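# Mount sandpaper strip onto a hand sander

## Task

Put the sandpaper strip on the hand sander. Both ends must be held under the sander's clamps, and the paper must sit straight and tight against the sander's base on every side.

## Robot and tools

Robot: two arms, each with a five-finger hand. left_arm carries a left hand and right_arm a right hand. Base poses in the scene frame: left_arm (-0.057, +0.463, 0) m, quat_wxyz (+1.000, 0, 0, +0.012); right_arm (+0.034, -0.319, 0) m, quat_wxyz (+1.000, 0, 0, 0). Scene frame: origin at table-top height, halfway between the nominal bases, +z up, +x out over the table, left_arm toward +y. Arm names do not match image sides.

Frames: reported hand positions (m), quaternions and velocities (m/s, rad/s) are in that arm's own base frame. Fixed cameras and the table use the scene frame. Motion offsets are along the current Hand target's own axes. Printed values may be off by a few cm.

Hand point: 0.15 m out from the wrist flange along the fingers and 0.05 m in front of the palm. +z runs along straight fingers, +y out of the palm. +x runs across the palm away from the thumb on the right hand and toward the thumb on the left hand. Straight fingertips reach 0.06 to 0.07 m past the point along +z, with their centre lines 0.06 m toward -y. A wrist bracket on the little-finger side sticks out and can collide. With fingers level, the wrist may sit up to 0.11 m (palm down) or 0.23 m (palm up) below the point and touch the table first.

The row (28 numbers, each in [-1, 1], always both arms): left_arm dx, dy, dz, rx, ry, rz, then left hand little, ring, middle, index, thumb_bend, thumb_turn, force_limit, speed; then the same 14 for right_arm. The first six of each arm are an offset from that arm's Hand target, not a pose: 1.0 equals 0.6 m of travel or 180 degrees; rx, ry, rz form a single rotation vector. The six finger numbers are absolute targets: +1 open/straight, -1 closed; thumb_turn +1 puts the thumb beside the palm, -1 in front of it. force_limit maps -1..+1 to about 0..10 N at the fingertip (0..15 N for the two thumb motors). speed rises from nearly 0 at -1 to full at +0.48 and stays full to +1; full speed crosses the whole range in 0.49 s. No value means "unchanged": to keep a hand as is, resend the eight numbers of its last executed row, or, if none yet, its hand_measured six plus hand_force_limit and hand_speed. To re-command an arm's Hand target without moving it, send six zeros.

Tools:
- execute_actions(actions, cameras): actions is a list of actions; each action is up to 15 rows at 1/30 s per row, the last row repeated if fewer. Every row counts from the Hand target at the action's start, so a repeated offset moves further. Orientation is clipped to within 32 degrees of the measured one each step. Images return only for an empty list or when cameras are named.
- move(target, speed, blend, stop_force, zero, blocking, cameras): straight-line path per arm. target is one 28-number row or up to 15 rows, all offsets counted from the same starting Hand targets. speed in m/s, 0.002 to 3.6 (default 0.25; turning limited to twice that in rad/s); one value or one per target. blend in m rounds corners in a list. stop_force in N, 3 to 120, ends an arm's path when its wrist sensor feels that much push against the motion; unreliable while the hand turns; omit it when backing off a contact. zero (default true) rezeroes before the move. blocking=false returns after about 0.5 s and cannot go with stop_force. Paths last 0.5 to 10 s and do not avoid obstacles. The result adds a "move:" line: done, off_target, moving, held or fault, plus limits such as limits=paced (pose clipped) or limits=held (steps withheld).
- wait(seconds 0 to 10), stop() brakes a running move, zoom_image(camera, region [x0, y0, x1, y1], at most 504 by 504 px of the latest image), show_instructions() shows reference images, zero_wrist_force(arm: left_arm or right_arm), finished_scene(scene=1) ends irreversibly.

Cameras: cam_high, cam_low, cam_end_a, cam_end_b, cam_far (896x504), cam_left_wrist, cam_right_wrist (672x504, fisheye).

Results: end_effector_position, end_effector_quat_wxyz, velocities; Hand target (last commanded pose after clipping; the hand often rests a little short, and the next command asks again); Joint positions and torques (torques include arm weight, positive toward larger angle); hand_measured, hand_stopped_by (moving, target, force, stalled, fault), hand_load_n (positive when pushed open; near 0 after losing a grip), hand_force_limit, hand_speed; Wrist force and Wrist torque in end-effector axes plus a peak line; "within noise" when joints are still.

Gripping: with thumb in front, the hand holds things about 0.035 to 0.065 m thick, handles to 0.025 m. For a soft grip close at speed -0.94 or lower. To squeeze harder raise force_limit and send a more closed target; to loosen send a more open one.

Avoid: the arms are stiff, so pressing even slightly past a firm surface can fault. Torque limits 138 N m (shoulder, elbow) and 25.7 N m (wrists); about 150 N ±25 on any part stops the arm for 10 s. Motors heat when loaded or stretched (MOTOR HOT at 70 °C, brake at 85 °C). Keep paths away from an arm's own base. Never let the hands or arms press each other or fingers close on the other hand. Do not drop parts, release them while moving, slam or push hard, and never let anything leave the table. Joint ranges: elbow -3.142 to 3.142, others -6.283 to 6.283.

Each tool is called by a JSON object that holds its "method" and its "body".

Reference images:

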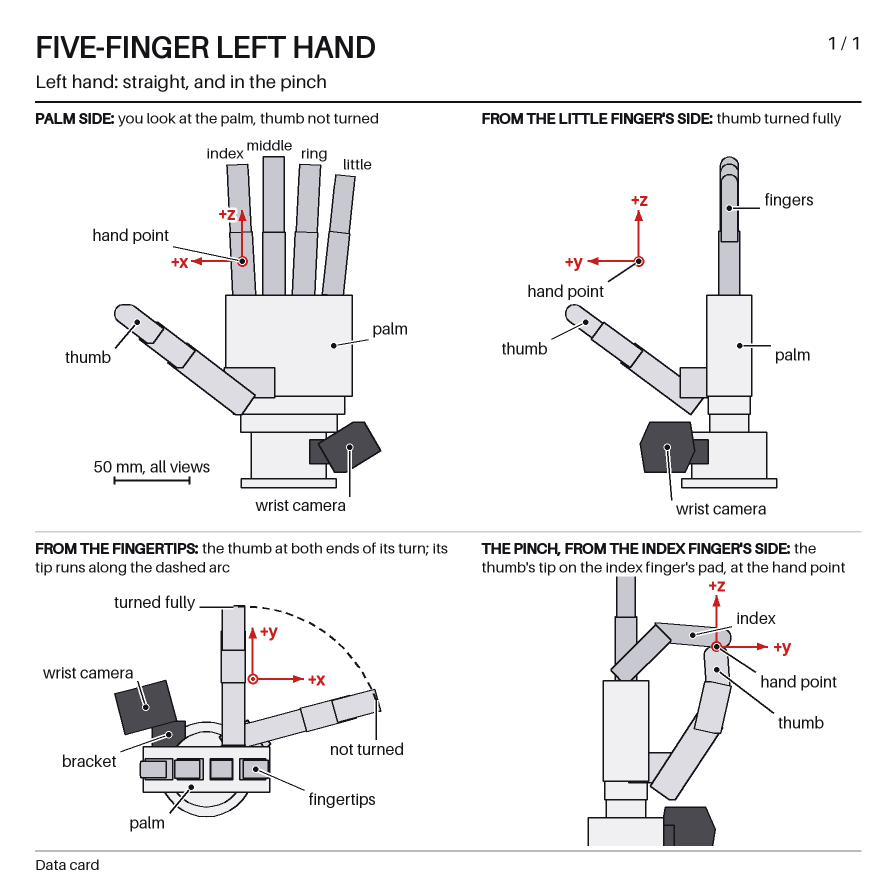

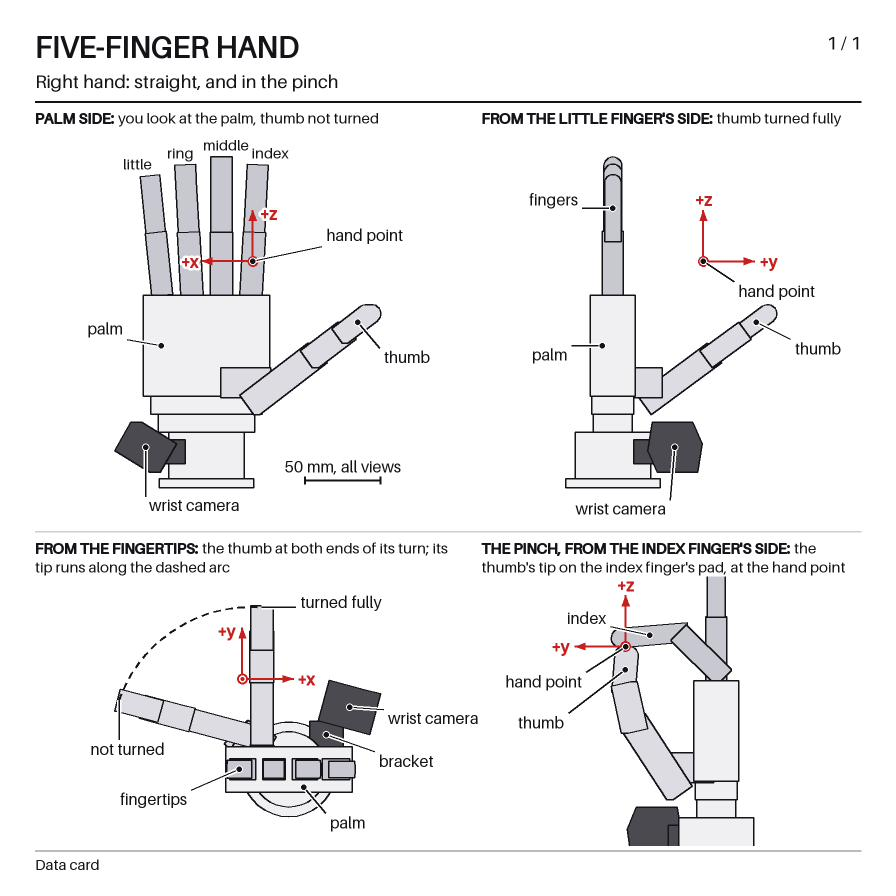

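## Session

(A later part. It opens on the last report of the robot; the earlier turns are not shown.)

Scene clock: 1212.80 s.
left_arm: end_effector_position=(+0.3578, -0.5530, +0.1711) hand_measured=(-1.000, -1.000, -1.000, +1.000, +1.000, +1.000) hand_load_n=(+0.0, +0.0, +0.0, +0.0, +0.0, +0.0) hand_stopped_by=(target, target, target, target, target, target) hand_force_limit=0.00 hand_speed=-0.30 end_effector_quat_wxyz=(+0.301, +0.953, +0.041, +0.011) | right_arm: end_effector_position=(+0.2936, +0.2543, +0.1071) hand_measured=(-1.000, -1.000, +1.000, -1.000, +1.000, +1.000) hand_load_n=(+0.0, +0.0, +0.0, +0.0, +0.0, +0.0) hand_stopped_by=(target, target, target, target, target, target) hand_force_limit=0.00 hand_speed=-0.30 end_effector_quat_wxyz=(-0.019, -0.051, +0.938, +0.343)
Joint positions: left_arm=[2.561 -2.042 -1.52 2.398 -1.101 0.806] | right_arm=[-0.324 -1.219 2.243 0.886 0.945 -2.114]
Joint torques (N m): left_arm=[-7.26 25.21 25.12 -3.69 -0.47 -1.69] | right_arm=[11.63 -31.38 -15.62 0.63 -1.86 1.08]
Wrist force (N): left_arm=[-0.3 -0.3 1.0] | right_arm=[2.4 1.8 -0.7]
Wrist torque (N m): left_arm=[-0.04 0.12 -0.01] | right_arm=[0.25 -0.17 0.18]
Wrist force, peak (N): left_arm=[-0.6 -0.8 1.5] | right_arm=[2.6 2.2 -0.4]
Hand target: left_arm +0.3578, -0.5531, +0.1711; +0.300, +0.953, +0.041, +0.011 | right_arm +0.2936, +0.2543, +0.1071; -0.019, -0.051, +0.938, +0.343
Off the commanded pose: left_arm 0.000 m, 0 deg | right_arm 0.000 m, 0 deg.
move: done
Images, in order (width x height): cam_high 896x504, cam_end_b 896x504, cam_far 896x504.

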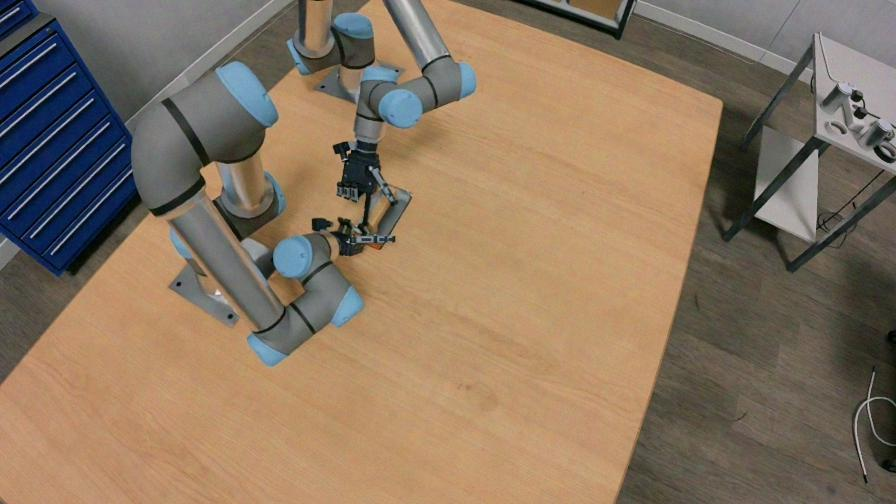

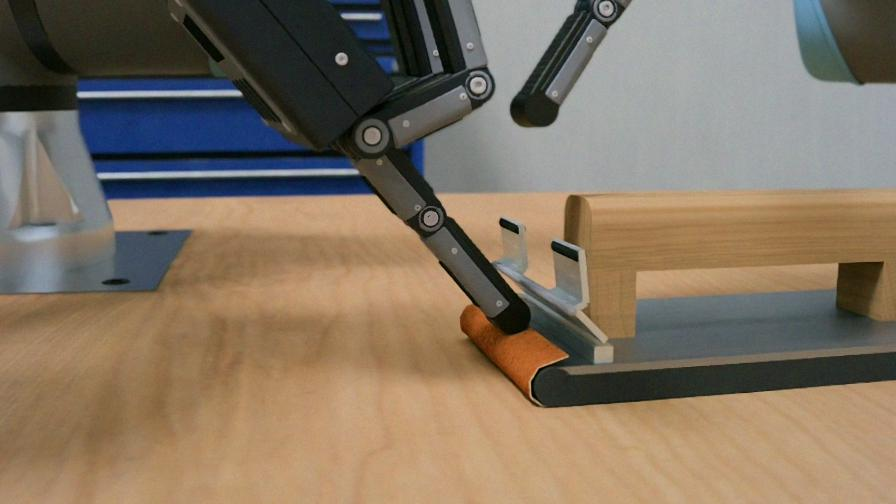

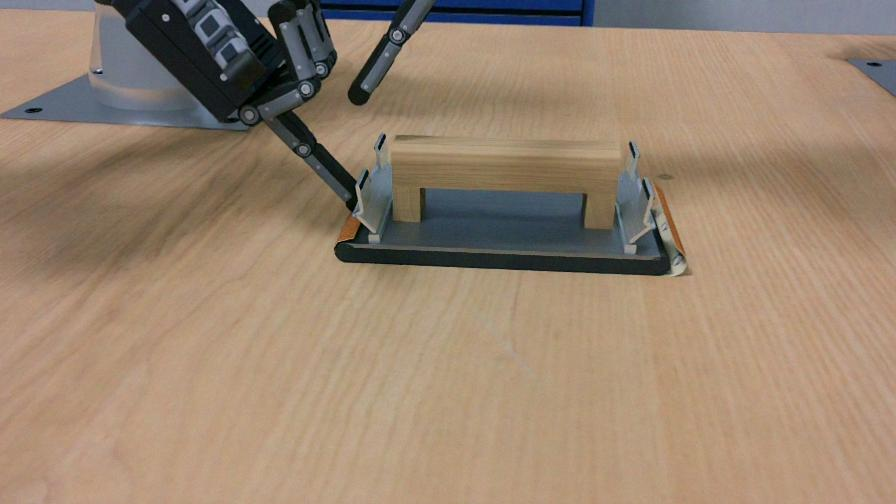

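{"method": "move", "body": {"target": [[0.01, -0.0316, 0.045, 0, 0, 0, -1, -1, -1, 1, 1, 1, 0, -0.3, 0, 0, 0, 0, 0, 0, -1, -1, 1, -1, 1, 1, 0, -0.3]], "speed": 0.03, "stop_force": 4, "cameras": ["cam_far", "cam_high", "cam_end_b", "cam_left_wrist"]}}

{"method": "zoom_image", "body": {"camera": "cam_high", "region": [345, 180, 425, 255]}}

{"method": "zoom_image", "body": {"camera": "cam_end_b", "region": [400, 130, 700, 430]}}

Scene clock: 1232.07 s.
left_arm: end_effector_position=(+0.3637, -0.5526, +0.1381) hand_measured=(-1.000, -1.000, -1.000, +1.000, +1.000, +1.000) hand_load_n=(+0.5, +0.5, +0.0, +0.0, +0.0, +0.0) hand_stopped_by=(target, target, target, target, target, target) hand_force_limit=0.00 hand_speed=-0.30 end_effector_quat_wxyz=(+0.300, +0.953, +0.041, +0.011) | right_arm: end_effector_position=(+0.2936, +0.2543, +0.1071) hand_measured=(-1.000, -1.000, +1.000, -1.000, +1.000, +1.000) hand_load_n=(+0.0, +0.0, +0.0, +0.0, +0.0, +0.0) hand_stopped_by=(target, target, target, target, target, target) hand_force_limit=0.00 hand_speed=-0.30 end_effector_quat_wxyz=(-0.019, -0.051, +0.938, +0.343)
Joint positions: left_arm=[2.569 -2.085 -1.547 2.464 -1.098 0.813] | right_arm=[-0.324 -1.219 2.243 0.886 0.945 -2.114]
Joint torques (N m): left_arm=[8.87 25.49 6.1 -0.19 1.59 1.34] | right_arm=[11.7 -31.76 -15.19 0.6 -1.75 1.15]
Wrist force (N): left_arm=[-0.1 -0.5 0.9] | right_arm=[2.8 1.5 -0.1]
Wrist torque (N m): left_arm=[-0.06 0.09 -0.10] | right_arm=[0.19 -0.25 0.19]
Wrist force, peak (N): left_arm=[-0.4 -0.6 1.2] | right_arm=[2.6 2.2 -0.1]
Hand target: left_arm +0.3637, -0.5526, +0.1381; +0.300, +0.953, +0.041, +0.011 | right_arm +0.2936, +0.2543, +0.1071; -0.019, -0.051, +0.938, +0.343
Off the commanded pose: left_arm 0.000 m, 0 deg | right_arm 0.000 m, 0 deg.
move: done
Images, in order (width x height): cam_high 896x504, cam_end_b 896x504, cam_far 896x504, cam_left_wrist 672x504.

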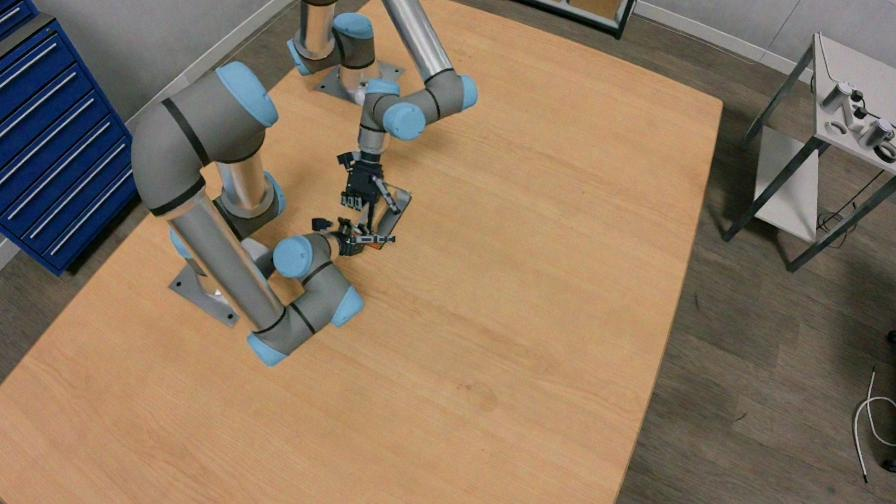

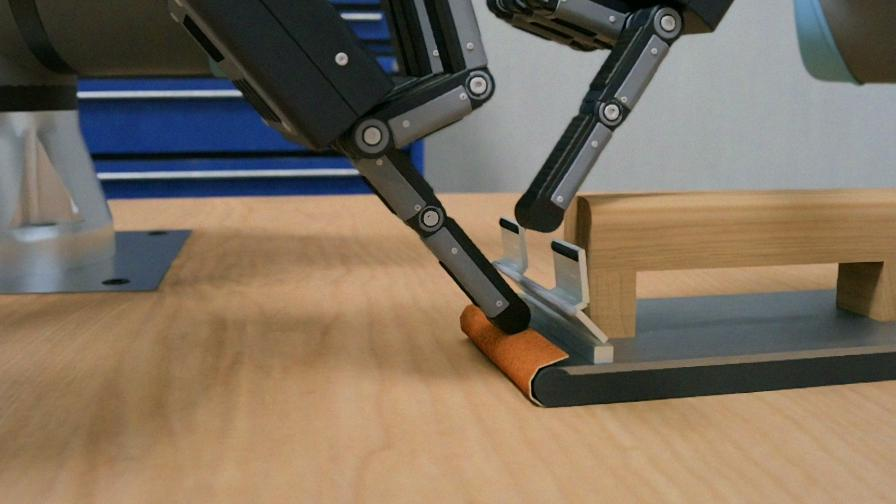

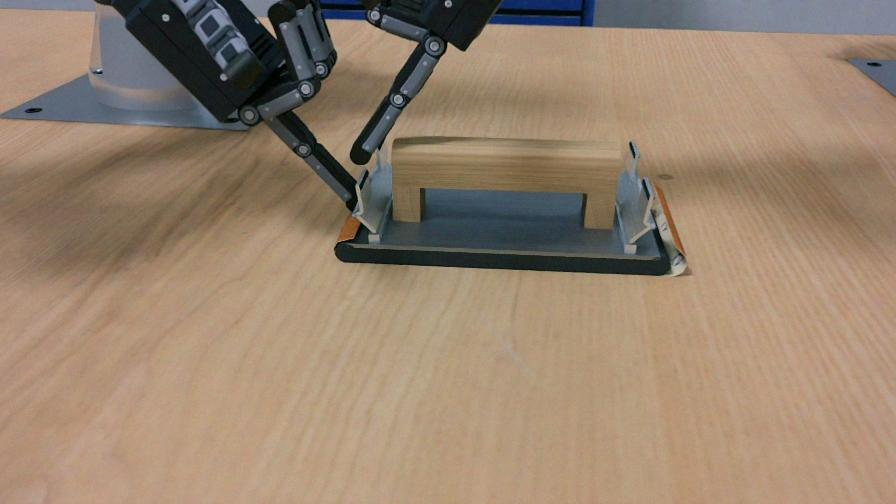

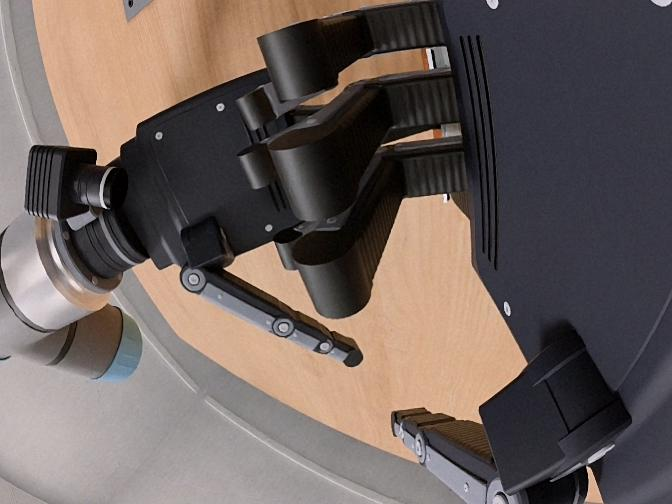

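Scaled by 6.300 from the camera's 896x504 image, which has a finer 1280x720 frame.

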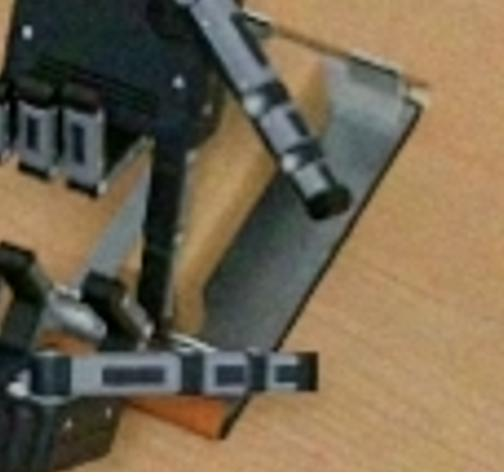

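Scaled by 1.680 from the camera's 896x504 image, which has a finer 1280x720 frame.

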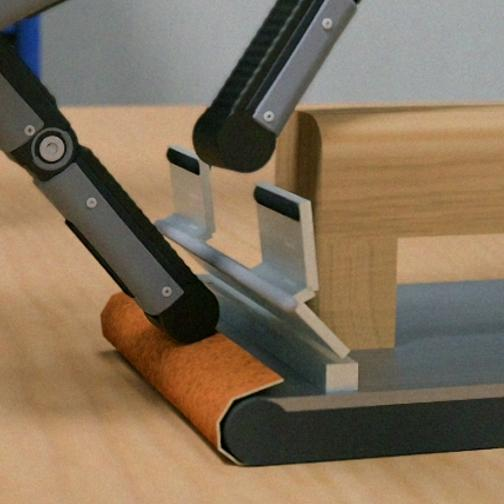

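{"method": "move", "body": {"target": [[0, -0.0109, -0.0077, 0, 0, 0, -1, -1, -1, 1, 1, 1, 0, -0.3, 0, 0, 0, 0, 0, 0, -1, -1, 1, -1, 1, 1, 0, -0.3]], "speed": 0.015, "stop_force": 5, "cameras": ["cam_far", "cam_high", "cam_end_b"]}}

{"method": "zoom_image", "body": {"camera": "cam_end_b", "region": [400, 130, 700, 430]}}

{"method": "zoom_image", "body": {"camera": "cam_far", "region": [310, 100, 710, 300]}}

Scene clock: 1247.30 s.
left_arm: end_effector_position=(+0.3630, -0.5446, +0.1381) hand_measured=(-1.000, -1.000, -1.000, +1.000, +1.000, +1.000) hand_load_n=(+0.0, +0.0, +0.0, +0.0, +0.0, +0.0) hand_stopped_by=(target, target, target, target, target, target) hand_force_limit=0.00 hand_speed=-0.30 end_effector_quat_wxyz=(+0.300, +0.953, +0.041, +0.011) | right_arm: end_effector_position=(+0.2936, +0.2543, +0.1071) hand_measured=(-1.000, -1.000, +1.000, -1.000, +1.000, +1.000) hand_load_n=(+0.0, +0.0, +0.0, +0.0, +0.0, +0.0) hand_stopped_by=(target, target, target, target, target, target) hand_force_limit=0.00 hand_speed=-0.30 end_effector_quat_wxyz=(-0.019, -0.051, +0.938, +0.343)
Joint positions: left_arm=[2.583 -2.072 -1.569 2.467 -1.093 0.828] | right_arm=[-0.324 -1.219 2.243 0.886 0.945 -2.114]
Joint torques (N m): left_arm=[8.93 40.67 5.4 -0.32 1.62 1.42] | right_arm=[11.08 -31.68 -15.54 0.51 -1.79 1.09]
Wrist force (N): left_arm=[-0.4 -0.2 1.0] | right_arm=[2.3 1.9 -0.3]
Wrist torque (N m): left_arm=[-0.07 0.12 -0.12] | right_arm=[0.26 -0.18 0.18]
Wrist force, peak (N): left_arm=[-0.1 -0.6 1.3] | right_arm=[2.8 2.0 0.1]
Hand target: left_arm +0.3630, -0.5446, +0.1381; +0.300, +0.953, +0.041, +0.011 | right_arm +0.2936, +0.2543, +0.1071; -0.019, -0.051, +0.938, +0.343
Off the commanded pose: left_arm 0.000 m, 0 deg | right_arm 0.000 m, 0 deg.
move: done
Images, in order (width x height): cam_high 896x504, cam_end_b 896x504, cam_far 896x504.

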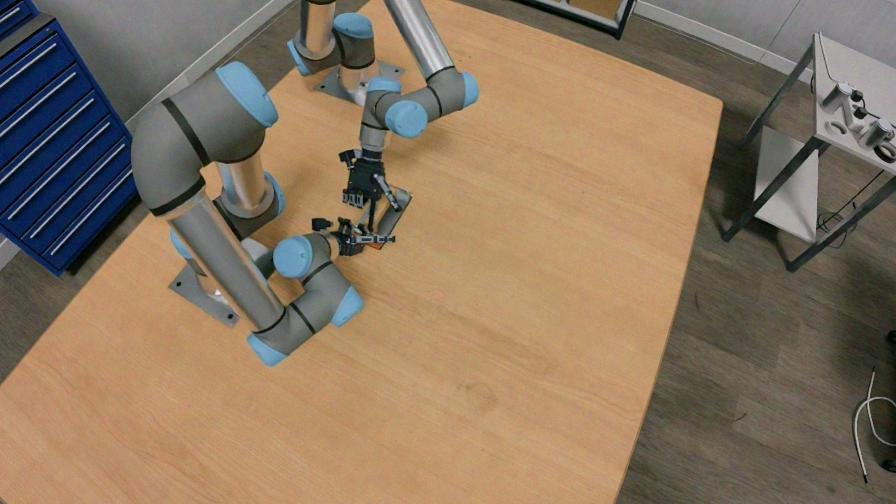

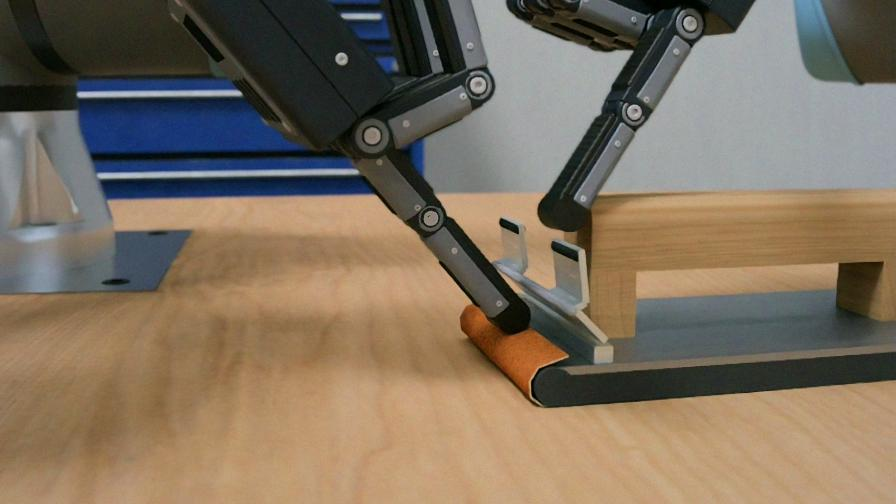

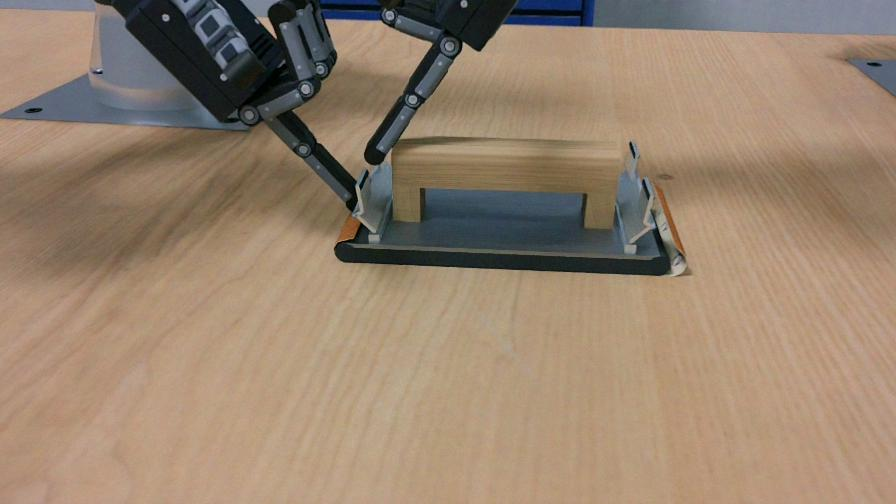

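Scaled by 1.680 from the camera's 896x504 image, which has a finer 1280x720 frame.

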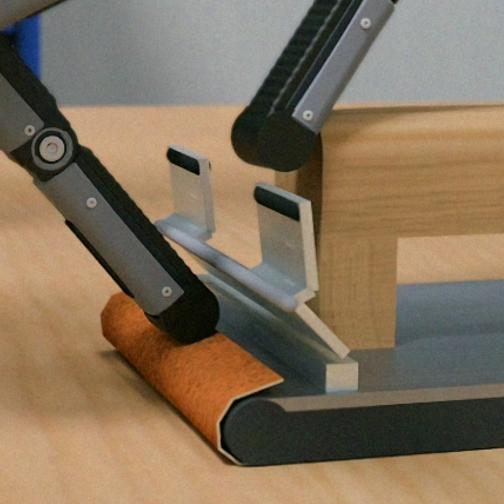

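Scaled by 1.260 from the camera's 896x504 image, which has a finer 1280x720 frame.

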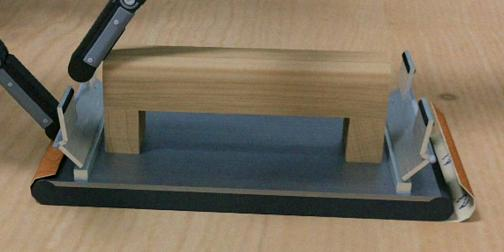

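{"method": "move", "body": {"target": [[0, -0.0068, -0.0048, 0, 0, 0, -1, -1, -1, 1, 1, 1, 0, -0.3, 0, 0, 0, 0, 0, 0, -1, -1, 1, -1, 1, 1, 0, -0.3]], "speed": 0.015, "stop_force": 6, "cameras": ["cam_far", "cam_high", "cam_end_b"]}}

{"method": "zoom_image", "body": {"camera": "cam_end_b", "region": [400, 130, 700, 430]}}

{"method": "zoom_image", "body": {"camera": "cam_far", "region": [310, 100, 710, 300]}}

Scene clock: 1256.50 s.
left_arm: end_effector_position=(+0.3626, -0.5396, +0.1381) hand_measured=(-1.000, -1.000, -1.000, +1.000, +1.000, +1.000) hand_load_n=(+0.5, +0.5, +0.5, -3.0, +0.0, +0.0) hand_stopped_by=(target, target, target, target, target, target) hand_force_limit=0.00 hand_speed=-0.30 end_effector_quat_wxyz=(+0.300, +0.953, +0.041, +0.011) | right_arm: end_effector_position=(+0.2936, +0.2543, +0.1071) hand_measured=(-1.000, -1.000, +1.000, -1.000, +1.000, +1.000) hand_load_n=(+0.5, +0.0, +0.0, +0.5, +0.0, +0.0) hand_stopped_by=(target, target, target, target, target, target) hand_force_limit=0.00 hand_speed=-0.30 end_effector_quat_wxyz=(-0.019, -0.051, +0.938, +0.343)
Joint positions: left_arm=[2.591 -2.064 -1.583 2.469 -1.089 0.837] | right_arm=[-0.324 -1.219 2.243 0.886 0.945 -2.114]
Joint torques (N m): left_arm=[10.17 39.96 4.98 -0.88 1.06 1.16] | right_arm=[11.42 -31.28 -14.78 0.58 -1.79 1.11]
Wrist force (N): left_arm=[-0.2 3.0 2.1] | right_arm=[2.5 1.9 -0.6]
Wrist torque (N m): left_arm=[-0.21 0.12 -0.12] | right_arm=[0.27 -0.19 0.19]
Wrist force, peak (N): left_arm=[0.0 3.3 2.3] | right_arm=[2.6 2.2 -0.2]
Hand target: left_arm +0.3626, -0.5396, +0.1381; +0.300, +0.953, +0.041, +0.011 | right_arm +0.2936, +0.2543, +0.1071; -0.019, -0.051, +0.938, +0.343
Off the commanded pose: left_arm 0.000 m, 0 deg | right_arm 0.000 m, 0 deg.
move: done
Images, in order (width x height): cam_high 896x504, cam_end_b 896x504, cam_far 896x504.

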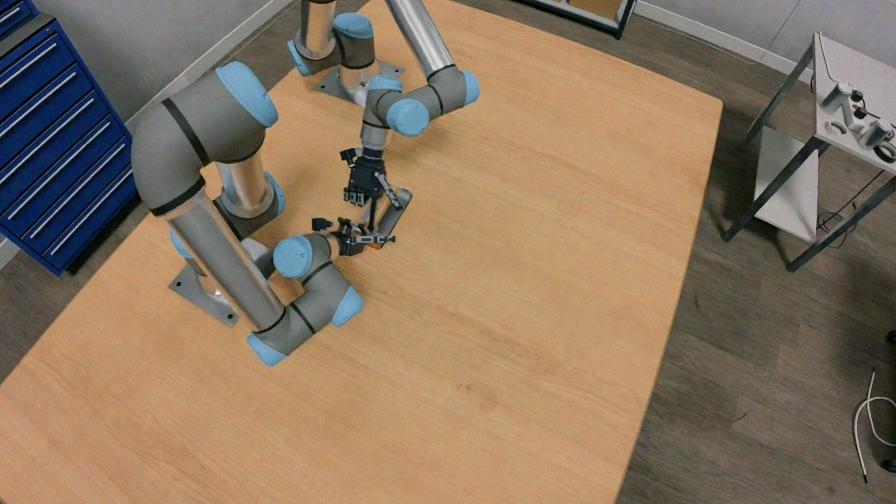

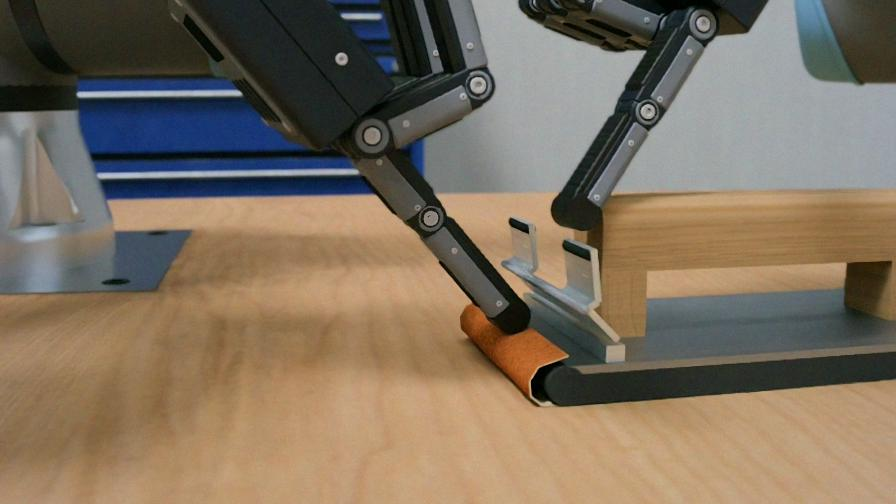

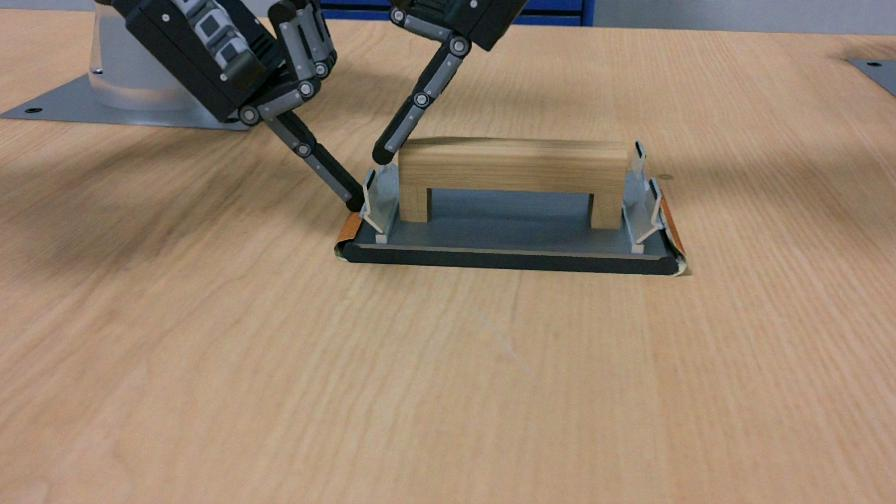

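Scaled by 1.680 from the camera's 896x504 image, which has a finer 1280x720 frame.

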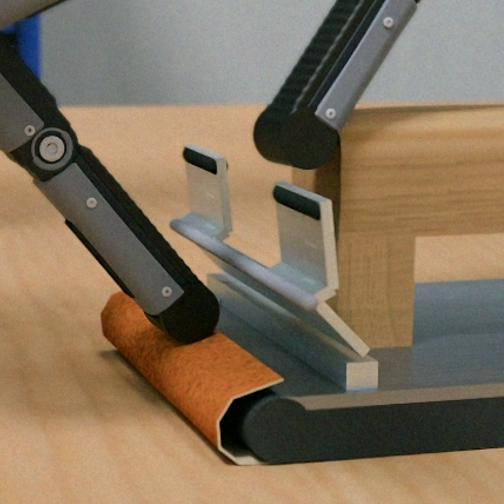

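Scaled by 1.260 from the camera's 896x504 image, which has a finer 1280x720 frame.

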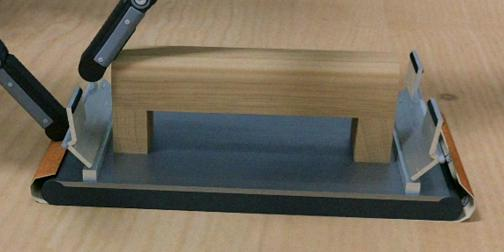

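{"method": "move", "body": {"target": [[0, 0.0185, -0.0177, 0, 0, 0, -1, -1, -1, 1, 1, 1, 0, -0.3, 0, 0, 0, 0, 0, 0, -1, -1, 1, -1, 1, 1, 0, -0.3], [0.0517, 0.0103, -0.0233, 0, 0.0311, 0, 1, -1, -1, 1, 1, 1, 0, -0.3, 0, 0, 0, 0, 0, 0, -1, -1, 1, -1, 1, 1, 0, -0.3]], "speed": 0.05, "cameras": ["cam_far", "cam_high", "cam_end_b", "cam_left_wrist"]}}

{"method": "zoom_image", "body": {"camera": "cam_high", "region": [345, 180, 425, 255]}}

{"method": "zoom_image", "body": {"camera": "cam_end_b", "region": [400, 100, 700, 400]}}

{"method": "zoom_image", "body": {"camera": "cam_left_wrist", "region": [300, 0, 540, 220]}}

Scene clock: 1353.97 s.
left_arm: end_effector_position=(+0.3933, -0.5340, +0.1530) hand_measured=(+1.000, -1.000, -1.000, +1.000, +1.000, +1.000) hand_load_n=(+0.0, +0.0, +0.0, +0.0, +0.0, +0.0) hand_stopped_by=(target, target, target, target, target, target) hand_force_limit=0.00 hand_speed=-0.30 end_effector_quat_wxyz=(+0.298, +0.951, +0.056, +0.058) | right_arm: end_effector_position=(+0.2936, +0.2543, +0.1071) hand_measured=(-1.000, -1.000, +1.000, -1.000, +1.000, +1.000) hand_load_n=(+0.0, +0.0, +0.0, +0.0, +0.0, +0.0) hand_stopped_by=(target, target, target, target, target, target) hand_force_limit=0.00 hand_speed=-0.30 end_effector_quat_wxyz=(-0.019, -0.051, +0.938, +0.343)
Joint positions: left_arm=[2.601 -2.046 -1.559 2.502 -1.152 0.812] | right_arm=[-0.324 -1.219 2.243 0.886 0.945 -2.114]
Joint torques (N m): left_arm=[9.49 40.84 7.26 -0.28 -0.68 -1.89] | right_arm=[11.07 -31.78 -14.15 0.53 -1.8 1.14]
Wrist force (N): left_arm=[-0.1 -0.6 1.2] | right_arm=[2.4 1.8 -0.3]
Wrist torque (N m): left_arm=[-0.09 0.09 0.01] | right_arm=[0.22 -0.19 0.18]
Wrist force, peak (N): left_arm=[0.0 3.1 2.6] | right_arm=[2.6 2.4 -0.1]
Hand target: left_arm +0.3933, -0.5340, +0.1530; +0.298, +0.951, +0.056, +0.058 | right_arm +0.2936, +0.2543, +0.1071; -0.019, -0.051, +0.938, +0.343
Off the commanded pose: left_arm 0.000 m, 0 deg | right_arm 0.000 m, 0 deg.
move: done
Images, in order (width x height): cam_high 896x504, cam_end_b 896x504, cam_far 896x504, cam_left_wrist 672x504.

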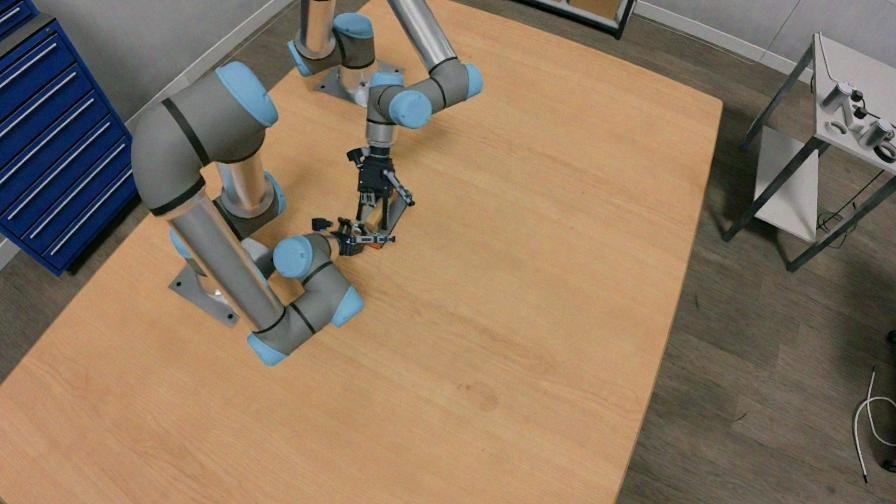

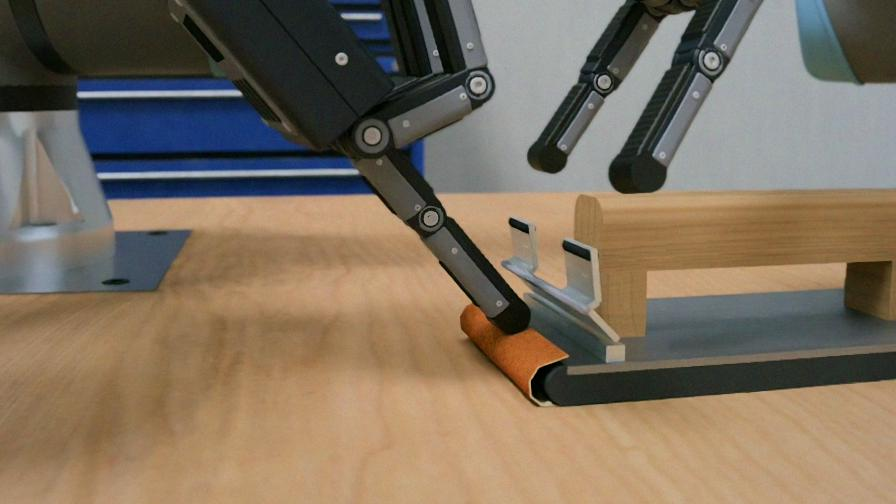

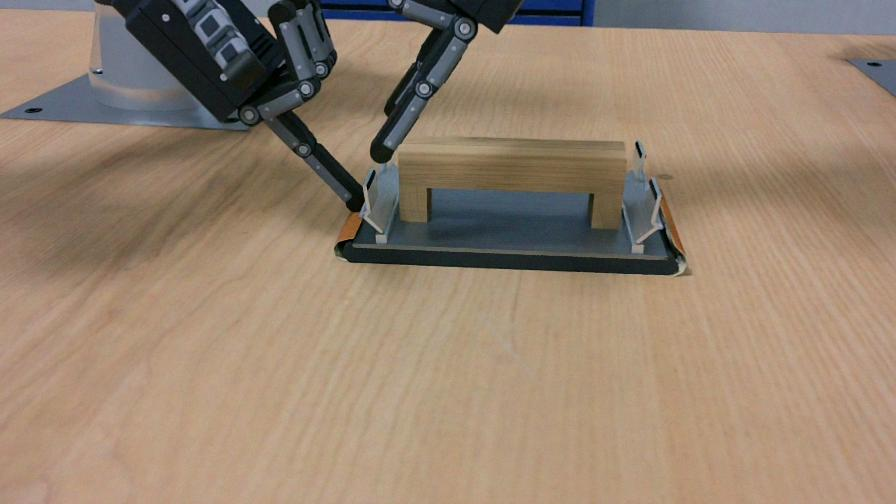

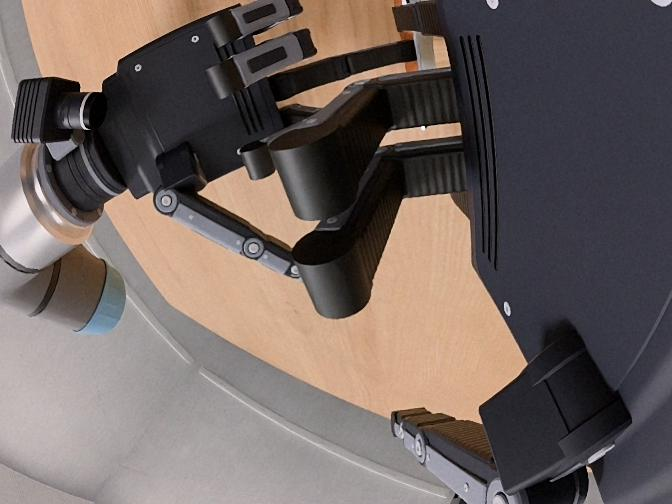

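Scaled by 6.300 from the camera's 896x504 image, which has a finer 1280x720 frame.

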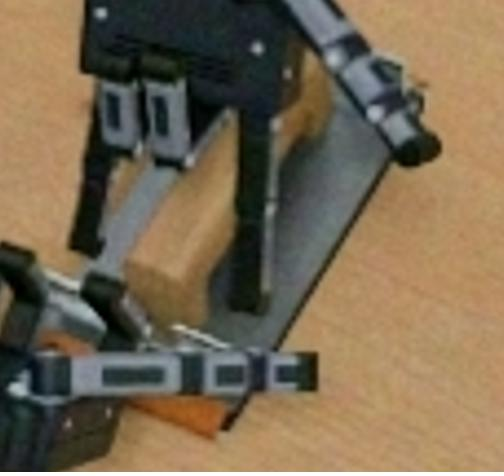

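Scaled by 1.680 from the camera's 896x504 image, which has a finer 1280x720 frame.

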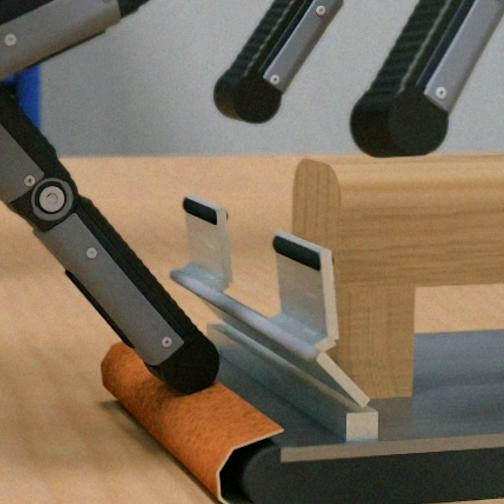

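Scaled by 2.100 from the camera's 672x504 image, which has a finer 960x720 frame.

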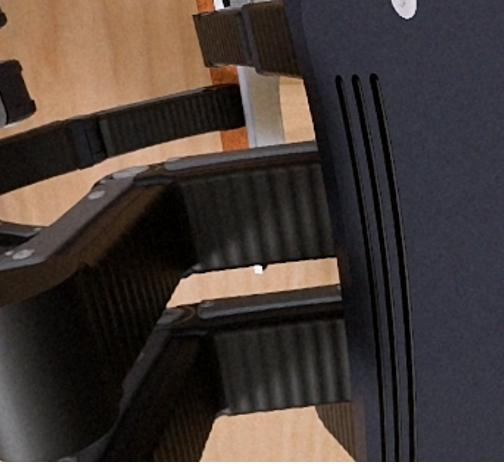

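{"method": "zoom_image", "body": {"camera": "cam_far", "region": [320, 80, 460, 280]}}

{"method": "zoom_image", "body": {"camera": "cam_high", "region": [340, 200, 400, 255]}}

Scaled by 2.520 from the camera's 896x504 image, which has a finer 1280x720 frame.

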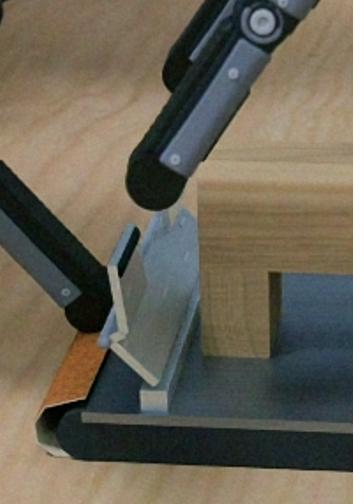

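Scaled by 8.400 from the camera's 896x504 image, which has a finer 1280x720 frame.

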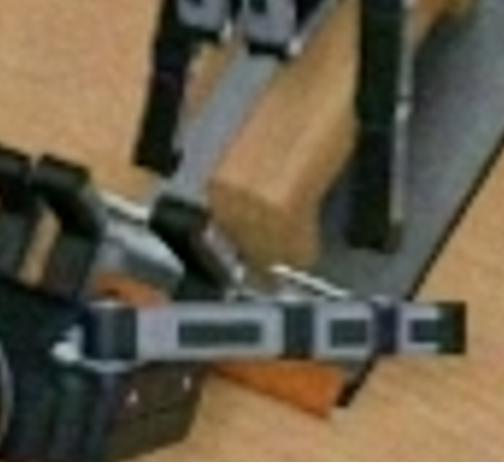

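{"method": "move", "body": {"target": [[-0.0318, -0.014, 0.028, -0.00156, -0.01116, 0.01585, 1, -1, -1, 1, 1, 1, 0, -0.3, 0, 0, 0, 0, 0, 0, -1, -1, 1, -1, 1, 1, 0, -0.3]], "speed": 0.04, "stop_force": 4, "cameras": ["cam_far", "cam_high", "cam_end_b", "cam_left_wrist"]}}

{"method": "zoom_image", "body": {"camera": "cam_high", "region": [340, 200, 400, 255]}}

{"method": "zoom_image", "body": {"camera": "cam_end_b", "region": [400, 130, 700, 430]}}

{"method": "zoom_image", "body": {"camera": "cam_far", "region": [320, 80, 460, 280]}}

Scene clock: 1419.73 s.
left_arm: end_effector_position=(+0.3768, -0.5391, +0.1337) hand_measured=(+1.000, -1.000, -1.000, +1.000, +1.000, +1.000) hand_load_n=(+0.0, +0.0, +0.0, +0.0, +0.0, +0.0) hand_stopped_by=(target, target, target, target, target, target) hand_force_limit=0.00 hand_speed=-0.30 end_effector_quat_wxyz=(+0.300, +0.952, +0.028, +0.049) | right_arm: end_effector_position=(+0.2936, +0.2543, +0.1071) hand_measured=(-1.000, -1.000, +1.000, -1.000, +1.000, +1.000) hand_load_n=(+0.0, +0.0, +0.0, +0.0, +0.0, +0.0) hand_stopped_by=(target, target, target, target, target, target) hand_force_limit=0.00 hand_speed=-0.30 end_effector_quat_wxyz=(-0.019, -0.051, +0.938, +0.343)
Joint positions: left_arm=[2.593 -2.065 -1.59 2.531 -1.129 0.862] | right_arm=[-0.324 -1.219 2.243 0.886 0.945 -2.114]
Joint torques (N m): left_arm=[6.81 38.39 23.47 -3.57 0.07 -1.36] | right_arm=[11.31 -30.92 -14.08 0.5 -1.75 0.97]
Wrist force (N): left_arm=[1.7 -0.6 -3.9] | right_arm=[2.6 2.0 -0.3]
Wrist torque (N m): left_arm=[0.24 0.18 0.02] | right_arm=[0.27 -0.21 0.20]
Wrist force, peak (N): left_arm=[2.2 -0.1 -5.2] | right_arm=[2.8 2.0 -0.4]
Hand target: left_arm +0.3768, -0.5391, +0.1337; +0.300, +0.952, +0.028, +0.049 (not the last commanded pose) | right_arm +0.2936, +0.2543, +0.1071; -0.019, -0.051, +0.938, +0.343
Off the commanded pose: left_arm 0.001 m, 0 deg | right_arm 0.000 m, 0 deg.
move: contact (left_arm)
Images, in order (width x height): cam_high 896x504, cam_end_b 896x504, cam_far 896x504, cam_left_wrist 672x504.

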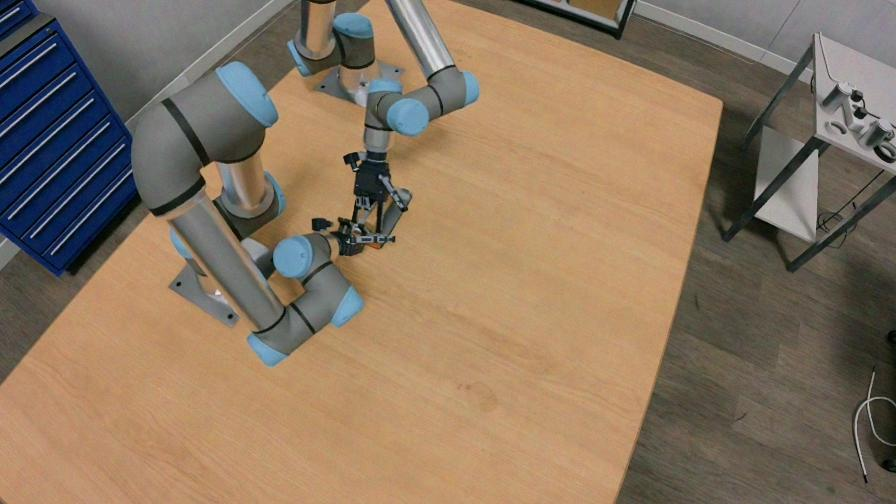

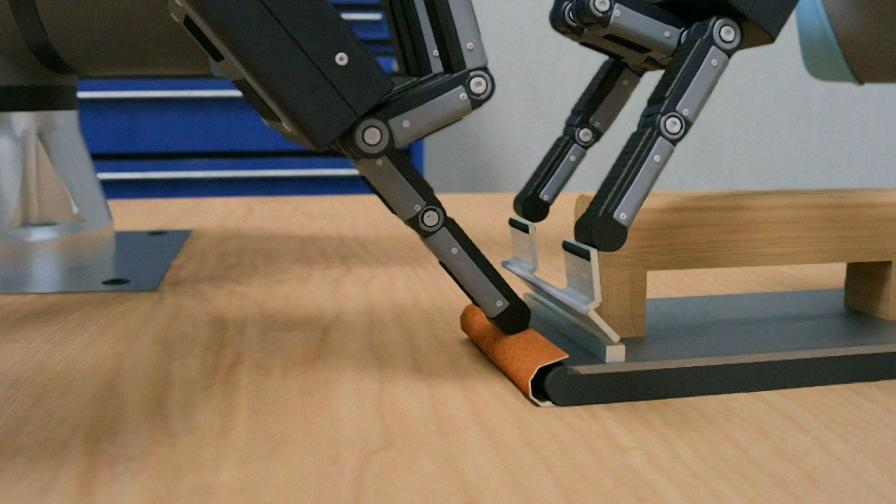

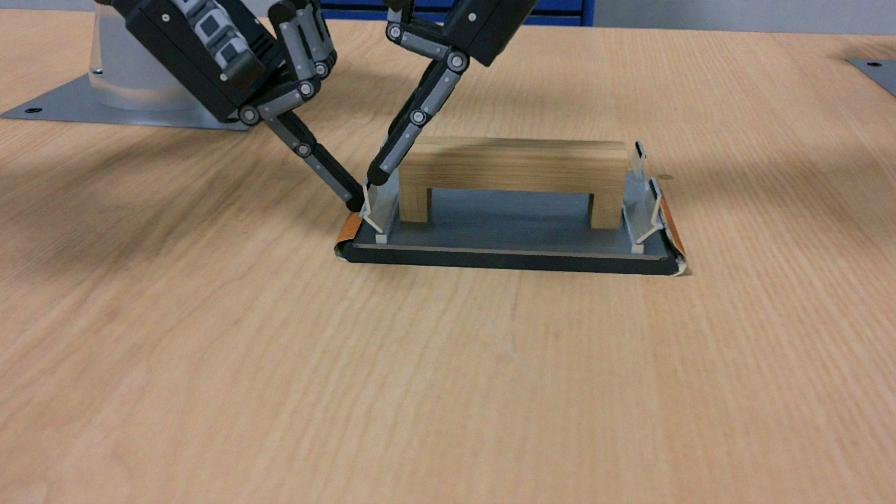

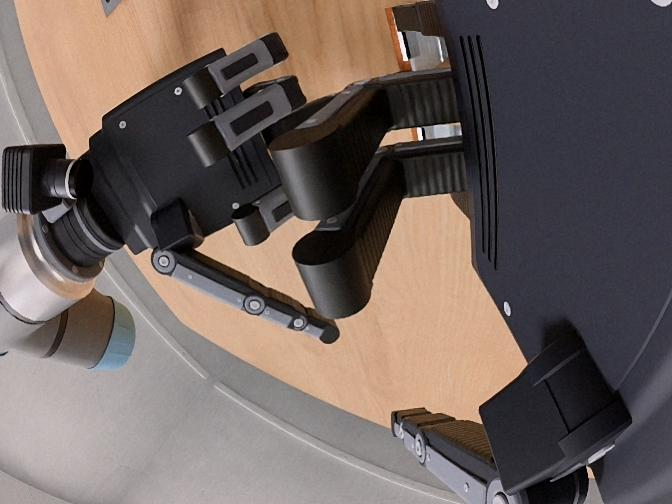

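Scaled by 8.400 from the camera's 896x504 image, which has a finer 1280x720 frame.

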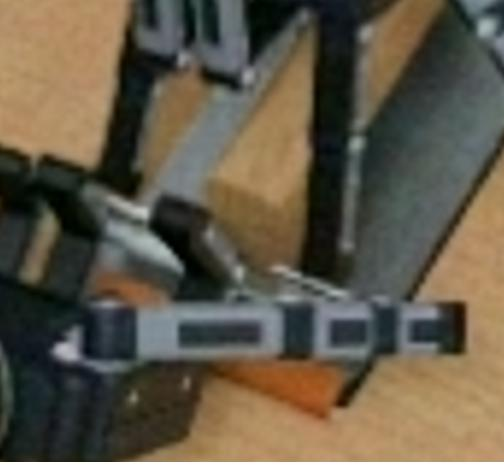

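Scaled by 1.680 from the camera's 896x504 image, which has a finer 1280x720 frame.

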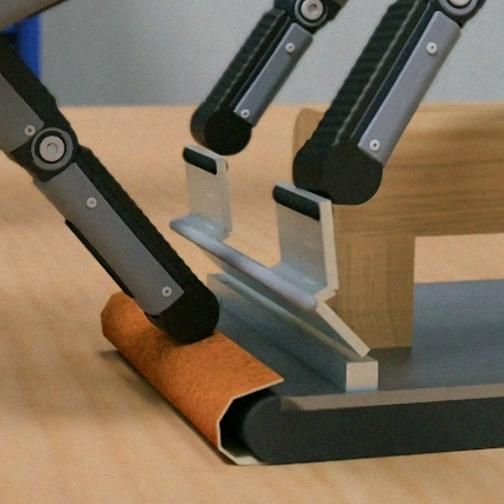

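Scaled by 2.520 from the camera's 896x504 image, which has a finer 1280x720 frame.

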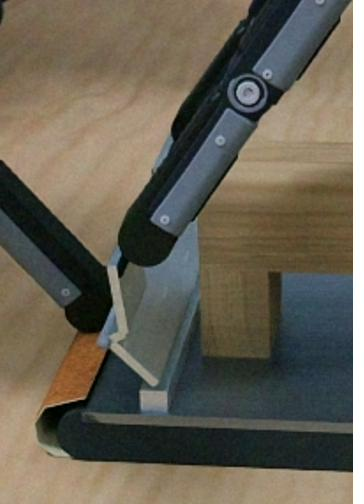

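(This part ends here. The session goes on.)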